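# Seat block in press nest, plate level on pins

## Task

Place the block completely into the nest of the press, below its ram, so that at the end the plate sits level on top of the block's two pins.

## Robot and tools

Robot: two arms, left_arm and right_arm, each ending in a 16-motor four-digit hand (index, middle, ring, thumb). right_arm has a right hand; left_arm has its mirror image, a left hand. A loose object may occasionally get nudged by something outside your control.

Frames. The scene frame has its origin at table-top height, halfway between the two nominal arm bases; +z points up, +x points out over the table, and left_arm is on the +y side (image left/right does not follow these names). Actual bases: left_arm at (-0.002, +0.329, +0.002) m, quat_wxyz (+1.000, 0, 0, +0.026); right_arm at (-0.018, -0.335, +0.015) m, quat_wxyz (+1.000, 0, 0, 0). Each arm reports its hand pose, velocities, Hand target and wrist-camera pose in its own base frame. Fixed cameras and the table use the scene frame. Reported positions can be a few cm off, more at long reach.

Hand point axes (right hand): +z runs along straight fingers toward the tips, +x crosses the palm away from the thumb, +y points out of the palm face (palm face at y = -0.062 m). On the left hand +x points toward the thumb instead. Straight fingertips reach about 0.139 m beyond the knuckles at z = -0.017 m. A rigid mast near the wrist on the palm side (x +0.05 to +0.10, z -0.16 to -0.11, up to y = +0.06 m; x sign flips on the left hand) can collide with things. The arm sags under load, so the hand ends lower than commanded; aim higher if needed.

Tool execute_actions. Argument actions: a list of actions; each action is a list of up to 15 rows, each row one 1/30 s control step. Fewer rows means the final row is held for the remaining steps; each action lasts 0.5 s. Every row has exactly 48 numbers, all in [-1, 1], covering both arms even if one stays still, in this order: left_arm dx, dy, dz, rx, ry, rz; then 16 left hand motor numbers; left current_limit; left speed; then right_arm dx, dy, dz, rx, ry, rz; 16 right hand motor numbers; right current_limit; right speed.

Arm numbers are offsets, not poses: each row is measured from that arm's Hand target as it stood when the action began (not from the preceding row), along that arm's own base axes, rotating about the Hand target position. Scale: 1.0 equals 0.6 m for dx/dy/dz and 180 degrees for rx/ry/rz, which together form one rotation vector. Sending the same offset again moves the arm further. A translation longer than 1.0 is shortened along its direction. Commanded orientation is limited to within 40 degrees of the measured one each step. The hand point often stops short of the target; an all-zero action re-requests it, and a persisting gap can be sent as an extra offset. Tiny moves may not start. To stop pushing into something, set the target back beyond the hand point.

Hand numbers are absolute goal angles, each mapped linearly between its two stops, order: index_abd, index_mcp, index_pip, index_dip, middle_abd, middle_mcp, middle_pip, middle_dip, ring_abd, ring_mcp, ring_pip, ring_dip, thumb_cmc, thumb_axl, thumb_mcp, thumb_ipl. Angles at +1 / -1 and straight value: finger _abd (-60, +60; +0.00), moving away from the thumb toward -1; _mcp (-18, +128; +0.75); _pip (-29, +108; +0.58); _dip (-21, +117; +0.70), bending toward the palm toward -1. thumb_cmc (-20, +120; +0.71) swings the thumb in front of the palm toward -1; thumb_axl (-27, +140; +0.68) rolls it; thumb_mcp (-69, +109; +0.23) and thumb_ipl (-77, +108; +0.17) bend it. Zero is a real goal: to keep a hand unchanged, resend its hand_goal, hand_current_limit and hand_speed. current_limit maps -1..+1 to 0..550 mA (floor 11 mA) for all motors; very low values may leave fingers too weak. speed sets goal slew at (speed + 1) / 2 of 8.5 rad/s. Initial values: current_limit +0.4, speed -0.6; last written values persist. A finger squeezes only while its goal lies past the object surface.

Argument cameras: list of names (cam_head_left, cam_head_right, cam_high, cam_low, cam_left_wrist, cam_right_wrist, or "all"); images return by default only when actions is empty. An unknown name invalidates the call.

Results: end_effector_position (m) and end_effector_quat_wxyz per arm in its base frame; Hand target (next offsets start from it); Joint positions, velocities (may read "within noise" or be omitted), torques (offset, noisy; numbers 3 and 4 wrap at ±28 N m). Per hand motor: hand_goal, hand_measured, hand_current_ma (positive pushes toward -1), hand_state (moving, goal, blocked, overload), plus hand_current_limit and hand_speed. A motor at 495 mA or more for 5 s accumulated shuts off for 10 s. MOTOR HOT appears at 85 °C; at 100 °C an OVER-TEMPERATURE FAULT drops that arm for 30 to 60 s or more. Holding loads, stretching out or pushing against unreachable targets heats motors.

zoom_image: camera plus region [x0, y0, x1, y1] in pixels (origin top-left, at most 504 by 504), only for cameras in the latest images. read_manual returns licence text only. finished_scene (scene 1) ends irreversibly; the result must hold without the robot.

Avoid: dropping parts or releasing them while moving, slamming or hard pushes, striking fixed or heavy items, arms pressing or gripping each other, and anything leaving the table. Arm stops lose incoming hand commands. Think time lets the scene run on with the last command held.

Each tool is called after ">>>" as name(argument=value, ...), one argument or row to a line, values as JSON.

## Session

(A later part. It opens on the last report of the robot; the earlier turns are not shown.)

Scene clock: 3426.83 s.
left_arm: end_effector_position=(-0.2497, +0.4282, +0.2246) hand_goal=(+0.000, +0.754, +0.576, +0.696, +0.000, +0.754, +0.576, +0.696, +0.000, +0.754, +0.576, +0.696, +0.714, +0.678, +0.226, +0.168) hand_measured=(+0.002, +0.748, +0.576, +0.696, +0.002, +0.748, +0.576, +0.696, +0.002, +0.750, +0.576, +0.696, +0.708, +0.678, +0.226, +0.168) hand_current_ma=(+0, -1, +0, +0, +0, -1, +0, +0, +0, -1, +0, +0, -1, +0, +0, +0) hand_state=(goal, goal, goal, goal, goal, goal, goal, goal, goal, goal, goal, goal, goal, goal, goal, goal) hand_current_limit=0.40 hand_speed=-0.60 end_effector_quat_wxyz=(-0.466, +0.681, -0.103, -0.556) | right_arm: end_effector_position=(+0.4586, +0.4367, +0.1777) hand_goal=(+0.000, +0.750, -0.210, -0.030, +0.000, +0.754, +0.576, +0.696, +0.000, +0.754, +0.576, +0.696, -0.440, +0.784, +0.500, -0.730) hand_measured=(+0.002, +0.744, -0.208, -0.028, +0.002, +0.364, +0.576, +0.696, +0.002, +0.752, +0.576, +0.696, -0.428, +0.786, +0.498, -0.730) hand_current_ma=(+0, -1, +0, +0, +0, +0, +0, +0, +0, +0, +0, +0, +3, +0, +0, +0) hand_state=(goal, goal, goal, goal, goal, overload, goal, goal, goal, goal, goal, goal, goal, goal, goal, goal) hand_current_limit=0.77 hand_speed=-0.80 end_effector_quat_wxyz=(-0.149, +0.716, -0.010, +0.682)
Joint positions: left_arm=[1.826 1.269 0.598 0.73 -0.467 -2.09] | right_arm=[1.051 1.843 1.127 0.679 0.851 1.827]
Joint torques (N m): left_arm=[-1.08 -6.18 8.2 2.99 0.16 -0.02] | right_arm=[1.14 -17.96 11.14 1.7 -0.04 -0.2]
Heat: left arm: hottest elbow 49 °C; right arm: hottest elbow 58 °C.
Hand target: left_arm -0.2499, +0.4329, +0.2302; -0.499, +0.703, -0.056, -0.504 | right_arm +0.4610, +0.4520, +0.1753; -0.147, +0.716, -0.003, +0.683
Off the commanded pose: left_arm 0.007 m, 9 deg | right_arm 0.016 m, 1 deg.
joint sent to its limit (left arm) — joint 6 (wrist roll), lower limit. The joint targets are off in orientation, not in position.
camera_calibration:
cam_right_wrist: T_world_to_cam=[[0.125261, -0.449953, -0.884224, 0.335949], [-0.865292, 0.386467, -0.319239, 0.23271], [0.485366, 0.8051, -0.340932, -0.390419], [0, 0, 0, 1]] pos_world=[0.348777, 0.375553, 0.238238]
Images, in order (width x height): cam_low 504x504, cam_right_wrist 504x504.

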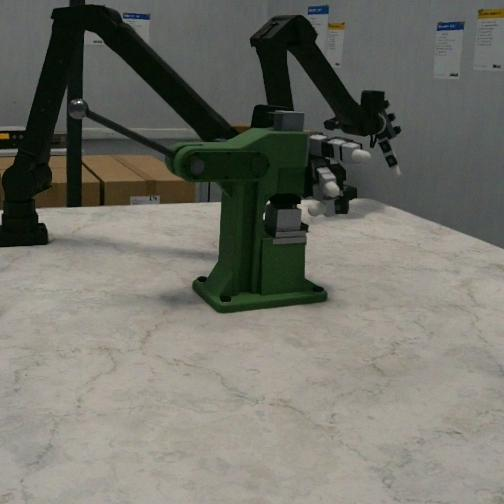

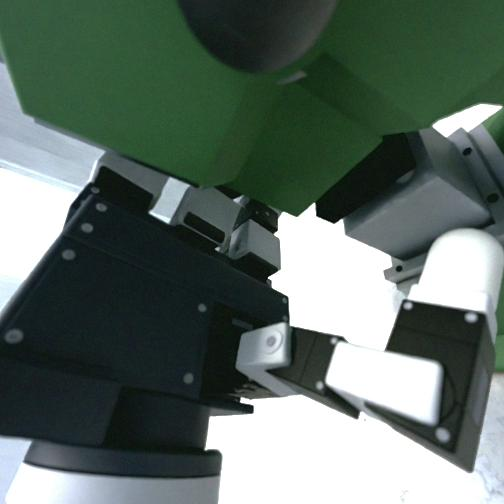

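>>> zoom_image(
  camera="cam_low",
  region=[262, 190, 306, 234],
)

>>> execute_actions(
  actions=[
    [[0,0,0,0,0,0,0,0.754,0.576,0.696,0,0.754,0.576,0.696,0,0.754,0.576,0.696,0.714,0.678,0.226,0.168,0.4,-0.6,0,0.05,0.02,0,0,0,0,0.75,-0.21,-0.03,0,0.754,0.576,0.696,0,0.754,0.576,0.696,-0.44,0.784,0.5,-0.73,0.77,-0.8]],
    [[0,0,0,0,0,0,0,0.754,0.576,0.696,0,0.754,0.576,0.696,0,0.754,0.576,0.696,0.714,0.678,0.226,0.168,0.4,-0.6,0,0.06,0.03,0,0,0,0,0.75,-0.21,-0.03,0,0.754,0.576,0.696,0,0.754,0.576,0.696,-0.44,0.784,0.5,-0.73,0.77,-0.8]],
  ],
  cameras=["all"],
)

Scaled by 11.455 from the camera's 504x504 image, which has a finer 720x720 frame.

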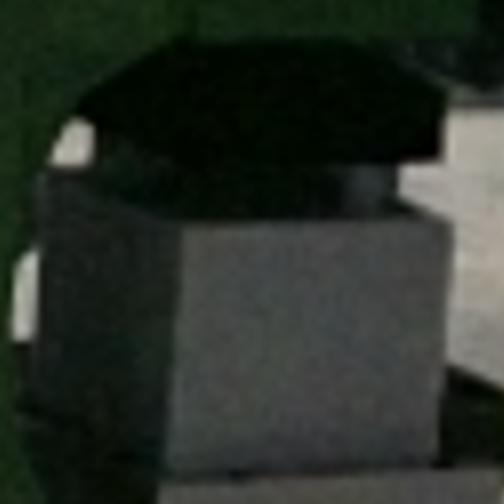

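Scene clock: 3450.60 s.
left_arm: end_effector_position=(-0.2497, +0.4282, +0.2246) hand_goal=(+0.000, +0.754, +0.576, +0.696, +0.000, +0.754, +0.576, +0.696, +0.000, +0.754, +0.576, +0.696, +0.714, +0.678, +0.226, +0.168) hand_measured=(+0.002, +0.748, +0.576, +0.696, +0.002, +0.748, +0.576, +0.696, +0.002, +0.750, +0.576, +0.696, +0.708, +0.678, +0.226, +0.168) hand_current_ma=(+0, -1, +0, +0, +0, -1, +0, +0, +0, -1, +0, +0, -1, +0, +0, +0) hand_state=(goal, goal, goal, goal, goal, goal, goal, goal, goal, goal, goal, goal, goal, goal, goal, goal) hand_current_limit=0.40 hand_speed=-0.60 end_effector_quat_wxyz=(-0.466, +0.681, -0.103, -0.556) | right_arm: end_effector_position=(+0.4570, +0.5045, +0.2078) hand_goal=(+0.000, +0.750, -0.210, -0.030, +0.000, +0.754, +0.576, +0.696, +0.000, +0.754, +0.576, +0.696, -0.440, +0.784, +0.500, -0.730) hand_measured=(+0.002, +0.744, -0.208, -0.028, +0.002, +0.344, +0.576, +0.696, +0.002, +0.752, +0.576, +0.696, -0.428, +0.786, +0.498, -0.730) hand_current_ma=(+0, -1, +0, +0, +0, +0, +0, +0, +0, +0, +0, +0, +3, +0, +0, +0) hand_state=(goal, goal, goal, goal, goal, overload, goal, goal, goal, goal, goal, goal, goal, goal, goal, goal) hand_current_limit=0.77 hand_speed=-0.80 end_effector_quat_wxyz=(-0.149, +0.716, -0.006, +0.682)
Joint positions: left_arm=[1.826 1.269 0.598 0.73 -0.467 -2.09] | right_arm=[1.109 1.918 1.345 0.532 0.902 1.826]
Joint torques (N m): left_arm=[-0.5 -5.95 8.51 3 0.15 -0.05] | right_arm=[0.85 -20.54 12.1 1.61 -0.03 -0.18]
Heat: left arm: hottest elbow 49 °C; right arm: hottest elbow 59 °C.
Hand target: left_arm -0.2499, +0.4329, +0.2302; -0.499, +0.703, -0.056, -0.504 | right_arm +0.4610, +0.5181, +0.2054; -0.147, +0.716, -0.003, +0.683
Off the commanded pose: left_arm 0.007 m, 9 deg | right_arm 0.014 m, 0 deg.
joint sent to its limit (left arm) — joint 6 (wrist roll), lower limit. The joint targets are off in orientation, not in position.
camera_calibration:
cam_left_wrist: T_world_to_cam=[[0.0984077, 0.0779137, 0.992091, -0.260132], [0.970886, -0.226302, -0.0785318, 0.286995], [0.218393, 0.970936, -0.0979152, -0.222468], [0, 0, 0, 1]] pos_world=[-0.204455, 0.301217, 0.25883]
cam_right_wrist: T_world_to_cam=[[0.127997, -0.454319, -0.881596, 0.393607], [-0.86746, 0.379611, -0.321572, 0.219652], [0.48076, 0.805909, -0.345514, -0.431231], [0, 0, 0, 1]] pos_world=[0.347477, 0.442974, 0.268639]

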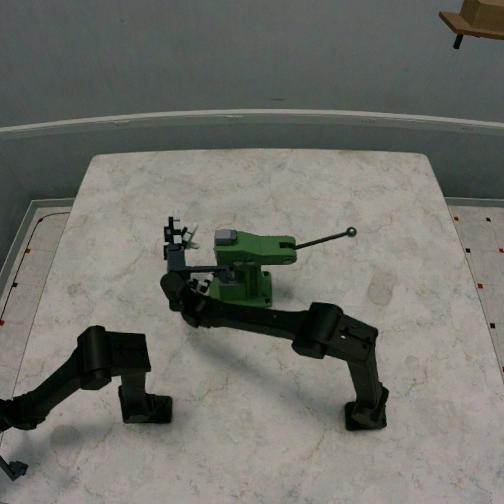

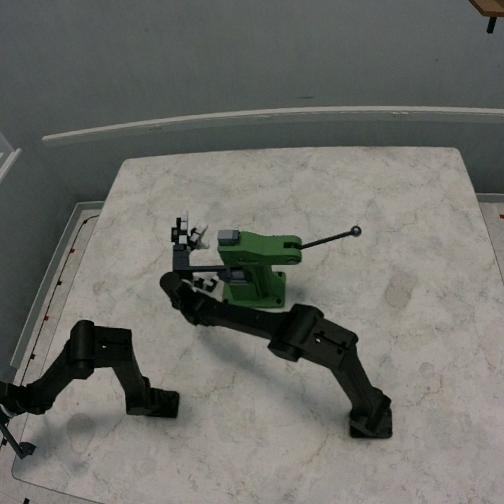

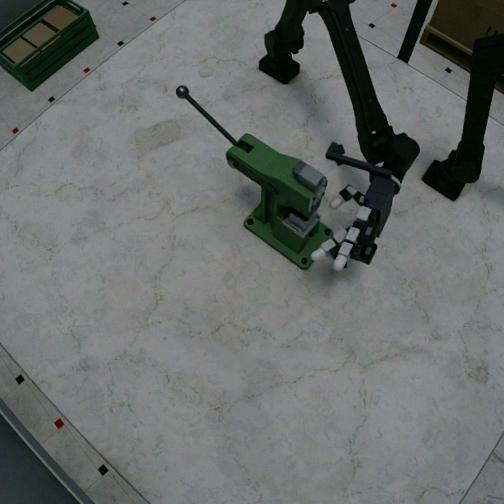

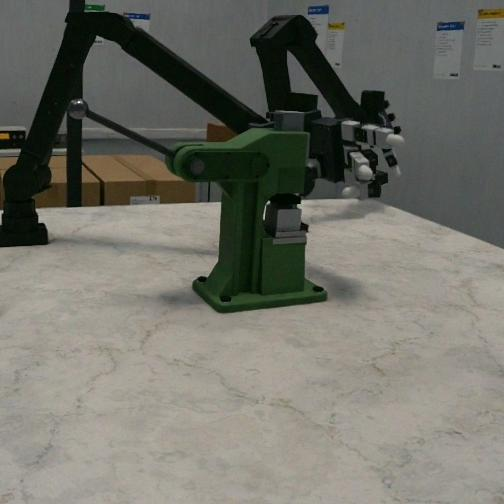

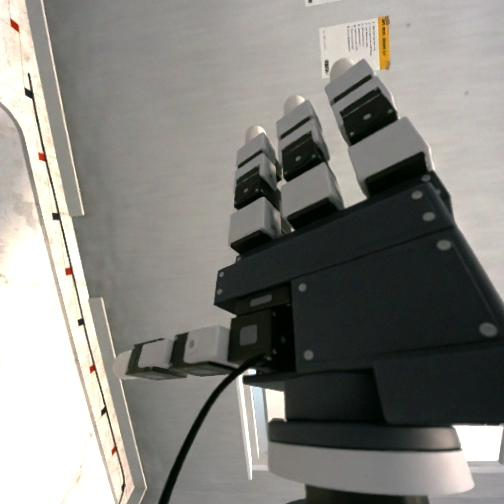

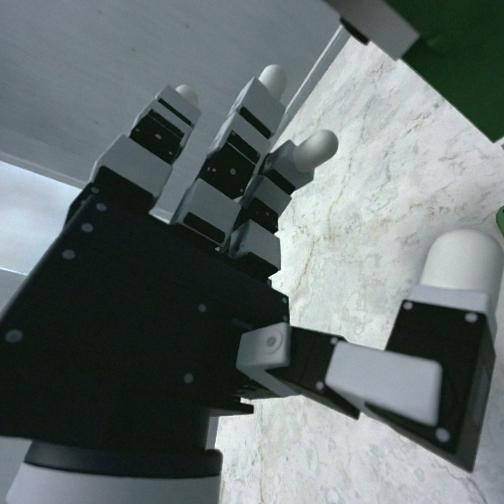

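>>> zoom_image(
  camera="cam_high",
  region=[266, 170, 346, 250],
)

>>> zoom_image(
  camera="cam_low",
  region=[256, 180, 316, 250],
)

>>> zoom_image(
  camera="cam_head_left",
  region=[190, 220, 290, 320],
)

Scaled by 6.300 from the camera's 504x504 image, which has a finer 720x720 frame.

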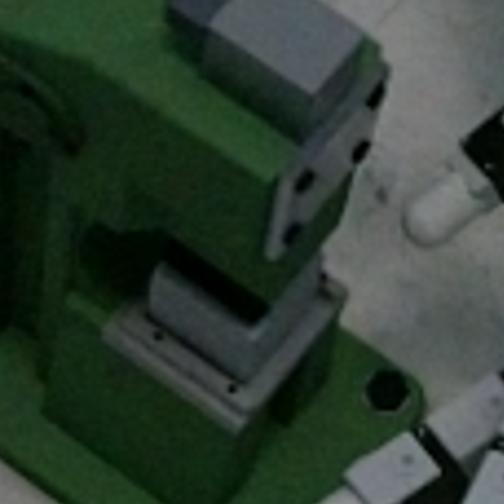

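Scaled by 7.200 from the camera's 504x504 image, which has a finer 720x720 frame.

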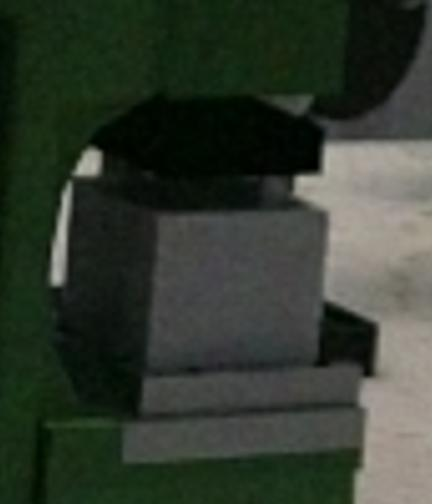

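Scaled by 5.040 from the camera's 504x504 image, which has a finer 720x720 frame.

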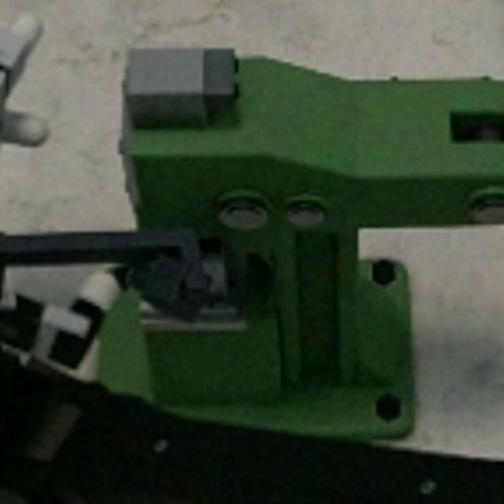

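>>> zoom_image(
  camera="cam_low",
  region=[264, 190, 306, 214],
)

>>> execute_actions(
  actions=[
    [[0,0,0,0,0,0,0,0.754,0.576,0.696,0,0.754,0.576,0.696,0,0.754,0.576,0.696,0.714,0.678,0.226,0.168,0.4,-0.6,-0.08,0.03,0.03,0,0,0,0,0.75,0,0.3,0,0.754,0.576,0.696,0,0.754,0.576,0.696,0,0.784,0.5,0,0.77,-0.6]],
    [[0,0,0,0,0,0,0,0.754,0.576,0.696,0,0.754,0.576,0.696,0,0.754,0.576,0.696,0.714,0.678,0.226,0.168,0.4,-0.6,-0.12,0.0,0.03,0,0,-0.08,0,0.75,0,0.3,0,0.754,0.576,0.696,0,0.754,0.576,0.696,0,0.784,0.5,0,0.77,-0.6]],
    [[0,0,0,0,0,0,0,0.754,0.576,0.696,0,0.754,0.576,0.696,0,0.754,0.576,0.696,0.714,0.678,0.226,0.168,0.4,-0.6,-0.08,0.0,0.03,0,0,-0.15,0,0.75,0,0.3,0,0.754,0.576,0.696,0,0.754,0.576,0.696,0,0.784,0.5,0,0.77,-0.6]],
  ],
  cameras=["cam_low","cam_right_wrist","cam_high"],
)

Scaled by 12.000 from the camera's 504x504 image, which has a finer 720x720 frame.

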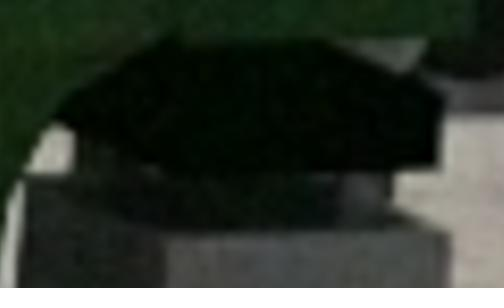

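Scene clock: 3546.00 s.
left_arm: end_effector_position=(-0.2497, +0.4282, +0.2246) hand_goal=(+0.000, +0.754, +0.576, +0.696, +0.000, +0.754, +0.576, +0.696, +0.000, +0.754, +0.576, +0.696, +0.714, +0.678, +0.226, +0.168) hand_measured=(+0.002, +0.748, +0.576, +0.696, +0.002, +0.748, +0.576, +0.696, +0.002, +0.750, +0.576, +0.696, +0.708, +0.678, +0.226, +0.168) hand_current_ma=(+0, -1, +0, +0, +0, -1, +0, +0, +0, -1, +0, +0, -1, +0, +0, +0) hand_state=(goal, goal, goal, goal, goal, goal, goal, goal, goal, goal, goal, goal, goal, goal, goal, goal) hand_current_limit=0.40 hand_speed=-0.60 end_effector_quat_wxyz=(-0.466, +0.681, -0.103, -0.556) | right_arm: end_effector_position=(+0.3317, +0.5274, +0.2470) hand_goal=(+0.000, +0.750, +0.000, +0.300, +0.000, +0.754, +0.576, +0.696, +0.000, +0.754, +0.576, +0.696, +0.000, +0.784, +0.500, +0.000) hand_measured=(+0.002, +0.746, -0.002, +0.298, +0.002, +0.316, +0.576, +0.696, +0.002, +0.752, +0.576, +0.696, +0.004, +0.786, +0.498, -0.002) hand_current_ma=(+0, +0, +0, +0, +0, +0, +0, +0, +0, +0, +0, +0, +0, +0, +0, +0) hand_state=(goal, goal, goal, goal, goal, overload, goal, goal, goal, goal, goal, goal, goal, goal, goal, goal) hand_current_limit=0.77 hand_speed=-0.60 end_effector_quat_wxyz=(-0.062, +0.708, -0.081, +0.698)
Joint positions: left_arm=[1.826 1.269 0.598 0.73 -0.467 -2.09] | right_arm=[1.314 1.919 1.461 0.385 1.339 1.843]
Joint torques (N m): left_arm=[-1.03 -6.89 8.31 3.07 0.13 -0.05] | right_arm=[0.56 -23.65 8.57 1.63 -0.11 -0.1]
Heat: left arm: hottest elbow 50 °C; right arm: hottest elbow 68 °C.
Hand target: left_arm -0.2499, +0.4329, +0.2302; -0.499, +0.703, -0.056, -0.504 | right_arm +0.3317, +0.5279, +0.2472; -0.063, +0.708, -0.081, +0.699 (last step not sent: back at the drive's target)
Off the commanded pose: left_arm 0.007 m, 9 deg | right_arm 0.042 m, 28 deg.
joint sent to its limit (left arm) — joint 6 (wrist roll), lower limit. The joint targets are off in orientation, not in position.
pose unreachable (right arm): on one or more control steps of this call, first in action 2 (counted from 0), this arm could not follow its commanded pose, so it was not sent that pose on those steps. It may still have moved: this result reports where it is.
cause: moving toward the commanded pose would bring two parts of the arm too close to each other (joints 4 (wrist pitch) to 6 (wrist roll) lie between them).
camera_calibration:
cam_right_wrist: T_world_to_cam=[[0.0275776, -0.490827, -0.870821, 0.504515], [-0.754659, 0.561067, -0.340137, -0.0137328], [0.655537, 0.666553, -0.354934, -0.358152], [0, 0, 0, 1]] pos_world=[0.210505, 0.494062, 0.307551]
Images, in order (width x height): cam_high 504x504, cam_low 504x504, cam_right_wrist 504x504.

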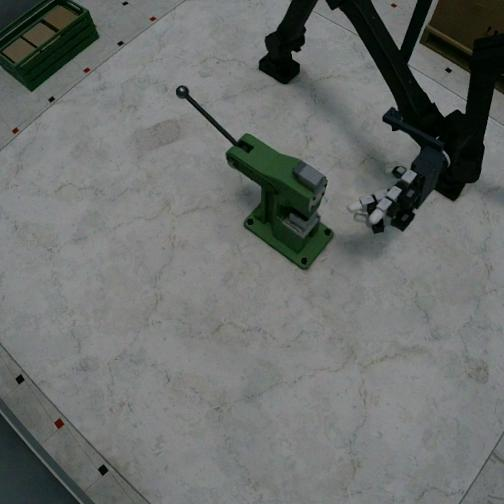

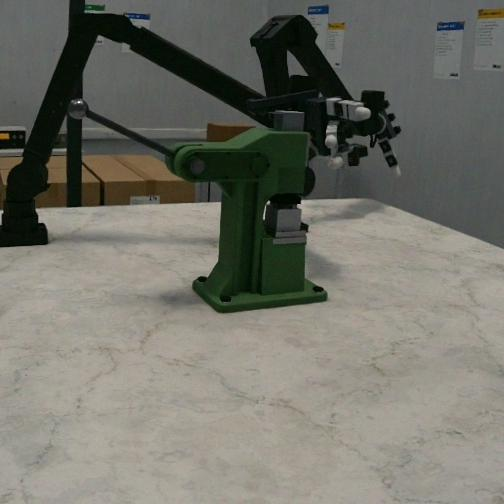

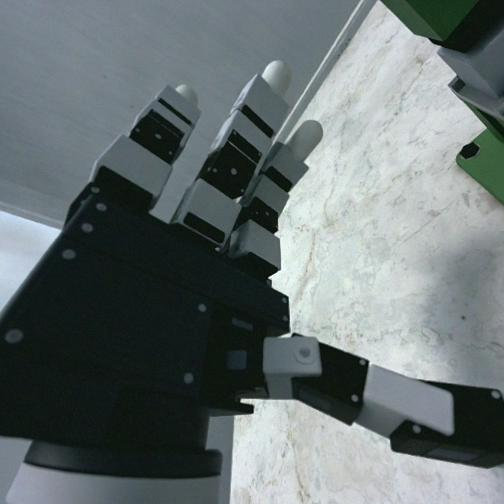

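>>> zoom_image(
  camera="cam_right_wrist",
  region=[424, 0, 504, 130],
)

>>> zoom_image(
  camera="cam_high",
  region=[276, 186, 332, 242],
)

>>> execute_actions(
  actions=[],
  cameras=["cam_head_left","cam_head_right"],
)

>>> zoom_image(
  camera="cam_head_left",
  region=[205, 240, 265, 300],
)

Scaled by 3.877 from the camera's 504x504 image, which has a finer 720x720 frame.

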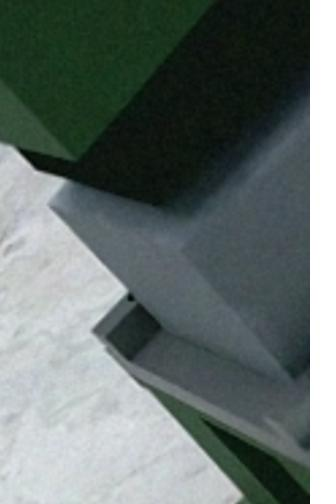

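Scaled by 9.000 from the camera's 504x504 image, which has a finer 720x720 frame.

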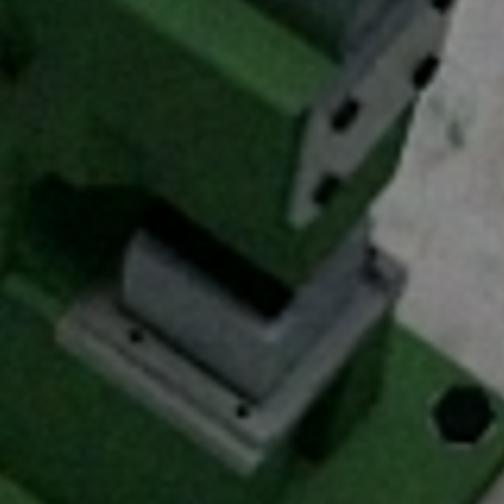

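Scene clock: 3554.53 s.
left_arm: end_effector_position=(-0.2497, +0.4282, +0.2246) hand_goal=(+0.000, +0.754, +0.576, +0.696, +0.000, +0.754, +0.576, +0.696, +0.000, +0.754, +0.576, +0.696, +0.714, +0.678, +0.226, +0.168) hand_measured=(+0.002, +0.748, +0.576, +0.696, +0.002, +0.748, +0.576, +0.696, +0.002, +0.750, +0.576, +0.696, +0.708, +0.678, +0.226, +0.168) hand_current_ma=(+0, -1, +0, +0, +0, -1, +0, +0, +0, -1, +0, +0, -1, +0, +0, +0) hand_state=(goal, goal, goal, goal, goal, goal, goal, goal, goal, goal, goal, goal, goal, goal, goal, goal) hand_current_limit=0.40 hand_speed=-0.60 end_effector_quat_wxyz=(-0.466, +0.681, -0.103, -0.556) | right_arm: end_effector_position=(+0.3317, +0.5274, +0.2470) hand_goal=(+0.000, +0.750, +0.000, +0.300, +0.000, +0.754, +0.576, +0.696, +0.000, +0.754, +0.576, +0.696, +0.000, +0.784, +0.500, +0.000) hand_measured=(+0.002, +0.746, -0.002, +0.298, +0.002, +0.316, +0.576, +0.696, +0.002, +0.752, +0.576, +0.696, +0.004, +0.786, +0.498, -0.002) hand_current_ma=(+0, +0, +0, +0, +0, +0, +0, +0, +0, +0, +0, +0, +0, +0, +0, +0) hand_state=(goal, goal, goal, goal, goal, overload, goal, goal, goal, goal, goal, goal, goal, goal, goal, goal) hand_current_limit=0.77 hand_speed=-0.60 end_effector_quat_wxyz=(-0.062, +0.708, -0.081, +0.698)
Joint positions: left_arm=[1.826 1.269 0.598 0.73 -0.467 -2.09] | right_arm=[1.314 1.919 1.461 0.385 1.339 1.843]
Joint velocities: within noise
Joint torques (N m): left_arm=[-0.03 -5.77 8.25 3.32 0.09 -0.07] | right_arm=[0.5 -23.65 8.57 1.59 -0.11 -0.11]
Heat: left arm: hottest elbow 50 °C; right arm: hottest elbow 67 °C.
Hand target: left_arm -0.2499, +0.4329, +0.2302; -0.499, +0.703, -0.056, -0.504 | right_arm +0.3317, +0.5279, +0.2472; -0.063, +0.708, -0.081, +0.699 (last step not sent: back at the drive's target)
Off the commanded pose: left_arm 0.007 m, 9 deg | right_arm 0.042 m, 28 deg.
Images, in order (width x height): cam_head_left 504x504, cam_head_right 504x504.

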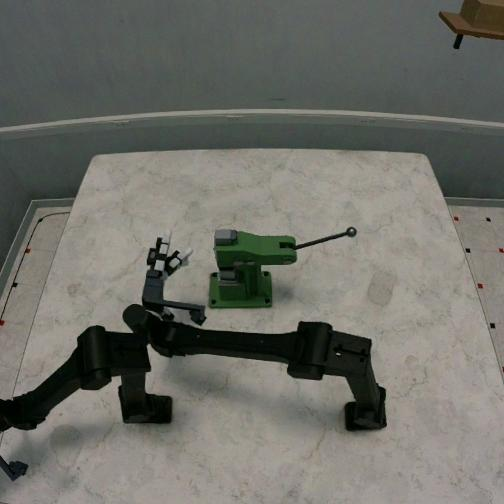

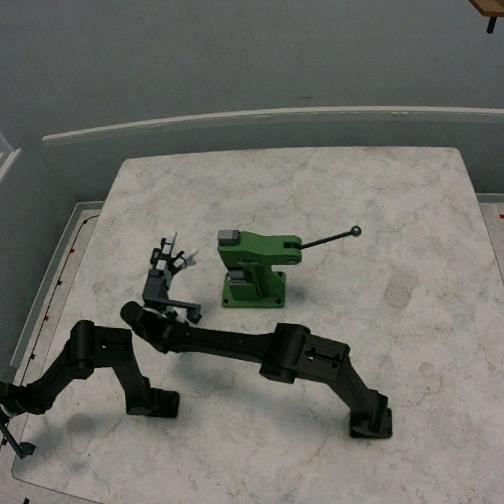

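Scaled by 8.400 from the camera's 504x504 image, which has a finer 720x720 frame.

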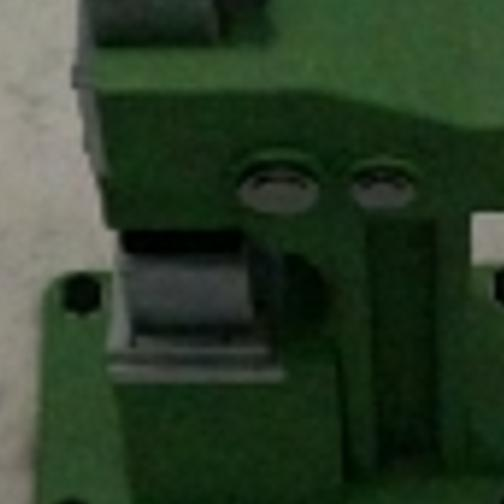

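>>> zoom_image(
  camera="cam_right_wrist",
  region=[444, 66, 504, 126],
)

This scene's latest camera images include none from cam_right_wrist. They are from: cam_head_left, cam_head_right. cam_right_wrist's image comes with the result of a call that names it in "cameras".

>>> execute_actions(
  actions=[],
  cameras=["cam_right_wrist"],
)

>>> zoom_image(
  camera="cam_right_wrist",
  region=[440, 60, 504, 124],
)

Scene clock: 3578.17 s.
left_arm: end_effector_position=(-0.2497, +0.4282, +0.2246) hand_goal=(+0.000, +0.754, +0.576, +0.696, +0.000, +0.754, +0.576, +0.696, +0.000, +0.754, +0.576, +0.696, +0.714, +0.678, +0.226, +0.168) hand_measured=(+0.002, +0.748, +0.576, +0.696, +0.002, +0.748, +0.576, +0.696, +0.002, +0.750, +0.576, +0.696, +0.708, +0.678, +0.226, +0.168) hand_current_ma=(+0, -1, +0, +0, +0, -1, +0, +0, +0, -1, +0, +0, -1, +0, +0, +0) hand_state=(goal, goal, goal, goal, goal, goal, goal, goal, goal, goal, goal, goal, goal, goal, goal, goal) hand_current_limit=0.40 hand_speed=-0.60 end_effector_quat_wxyz=(-0.466, +0.681, -0.103, -0.556) | right_arm: end_effector_position=(+0.3317, +0.5274, +0.2470) hand_goal=(+0.000, +0.750, +0.000, +0.300, +0.000, +0.754, +0.576, +0.696, +0.000, +0.754, +0.576, +0.696, +0.000, +0.784, +0.500, +0.000) hand_measured=(+0.002, +0.746, -0.002, +0.298, +0.002, +0.316, +0.576, +0.696, +0.002, +0.752, +0.576, +0.696, +0.004, +0.786, +0.498, -0.002) hand_current_ma=(+0, +0, +0, +0, +0, +0, +0, +0, +0, +0, +0, +0, +0, +0, +0, +0) hand_state=(goal, goal, goal, goal, goal, overload, goal, goal, goal, goal, goal, goal, goal, goal, goal, goal) hand_current_limit=0.77 hand_speed=-0.60 end_effector_quat_wxyz=(-0.062, +0.708, -0.081, +0.698)
Joint positions: left_arm=[1.826 1.269 0.598 0.73 -0.467 -2.09] | right_arm=[1.314 1.919 1.461 0.385 1.339 1.843]
Joint velocities: within noise
Joint torques (N m): left_arm=[-0.91 -6.12 8.43 2.91 0.12 -0.08] | right_arm=[0.44 -23.65 8.61 1.62 -0.11 -0.11]
Heat: left arm: hottest elbow 50 °C; right arm: hottest elbow 65 °C.
Hand target: left_arm -0.2499, +0.4329, +0.2302; -0.499, +0.703, -0.056, -0.504 | right_arm +0.3317, +0.5279, +0.2472; -0.063, +0.708, -0.081, +0.699 (last step not sent: back at the drive's target)
Off the commanded pose: left_arm 0.007 m, 9 deg | right_arm 0.042 m, 28 deg.
camera_calibration:
cam_right_wrist: T_world_to_cam=[[0.0275776, -0.490827, -0.870821, 0.504515], [-0.754659, 0.561067, -0.340137, -0.0137328], [0.655537, 0.666553, -0.354934, -0.358152], [0, 0, 0, 1]] pos_world=[0.210505, 0.494062, 0.307551]
Images, in order (width x height): cam_right_wrist 504x504.

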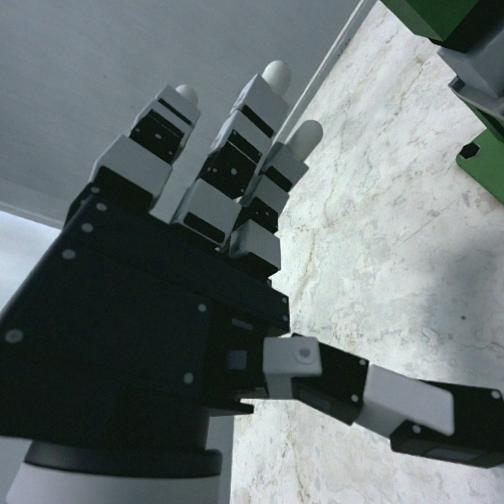

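Scaled by 7.875 from the camera's 504x504 image, which has a finer 720x720 frame.

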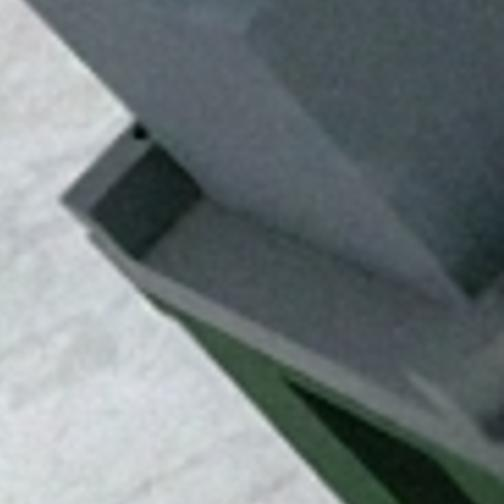

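>>> finished_scene(
)

The scene is finished: the task was done.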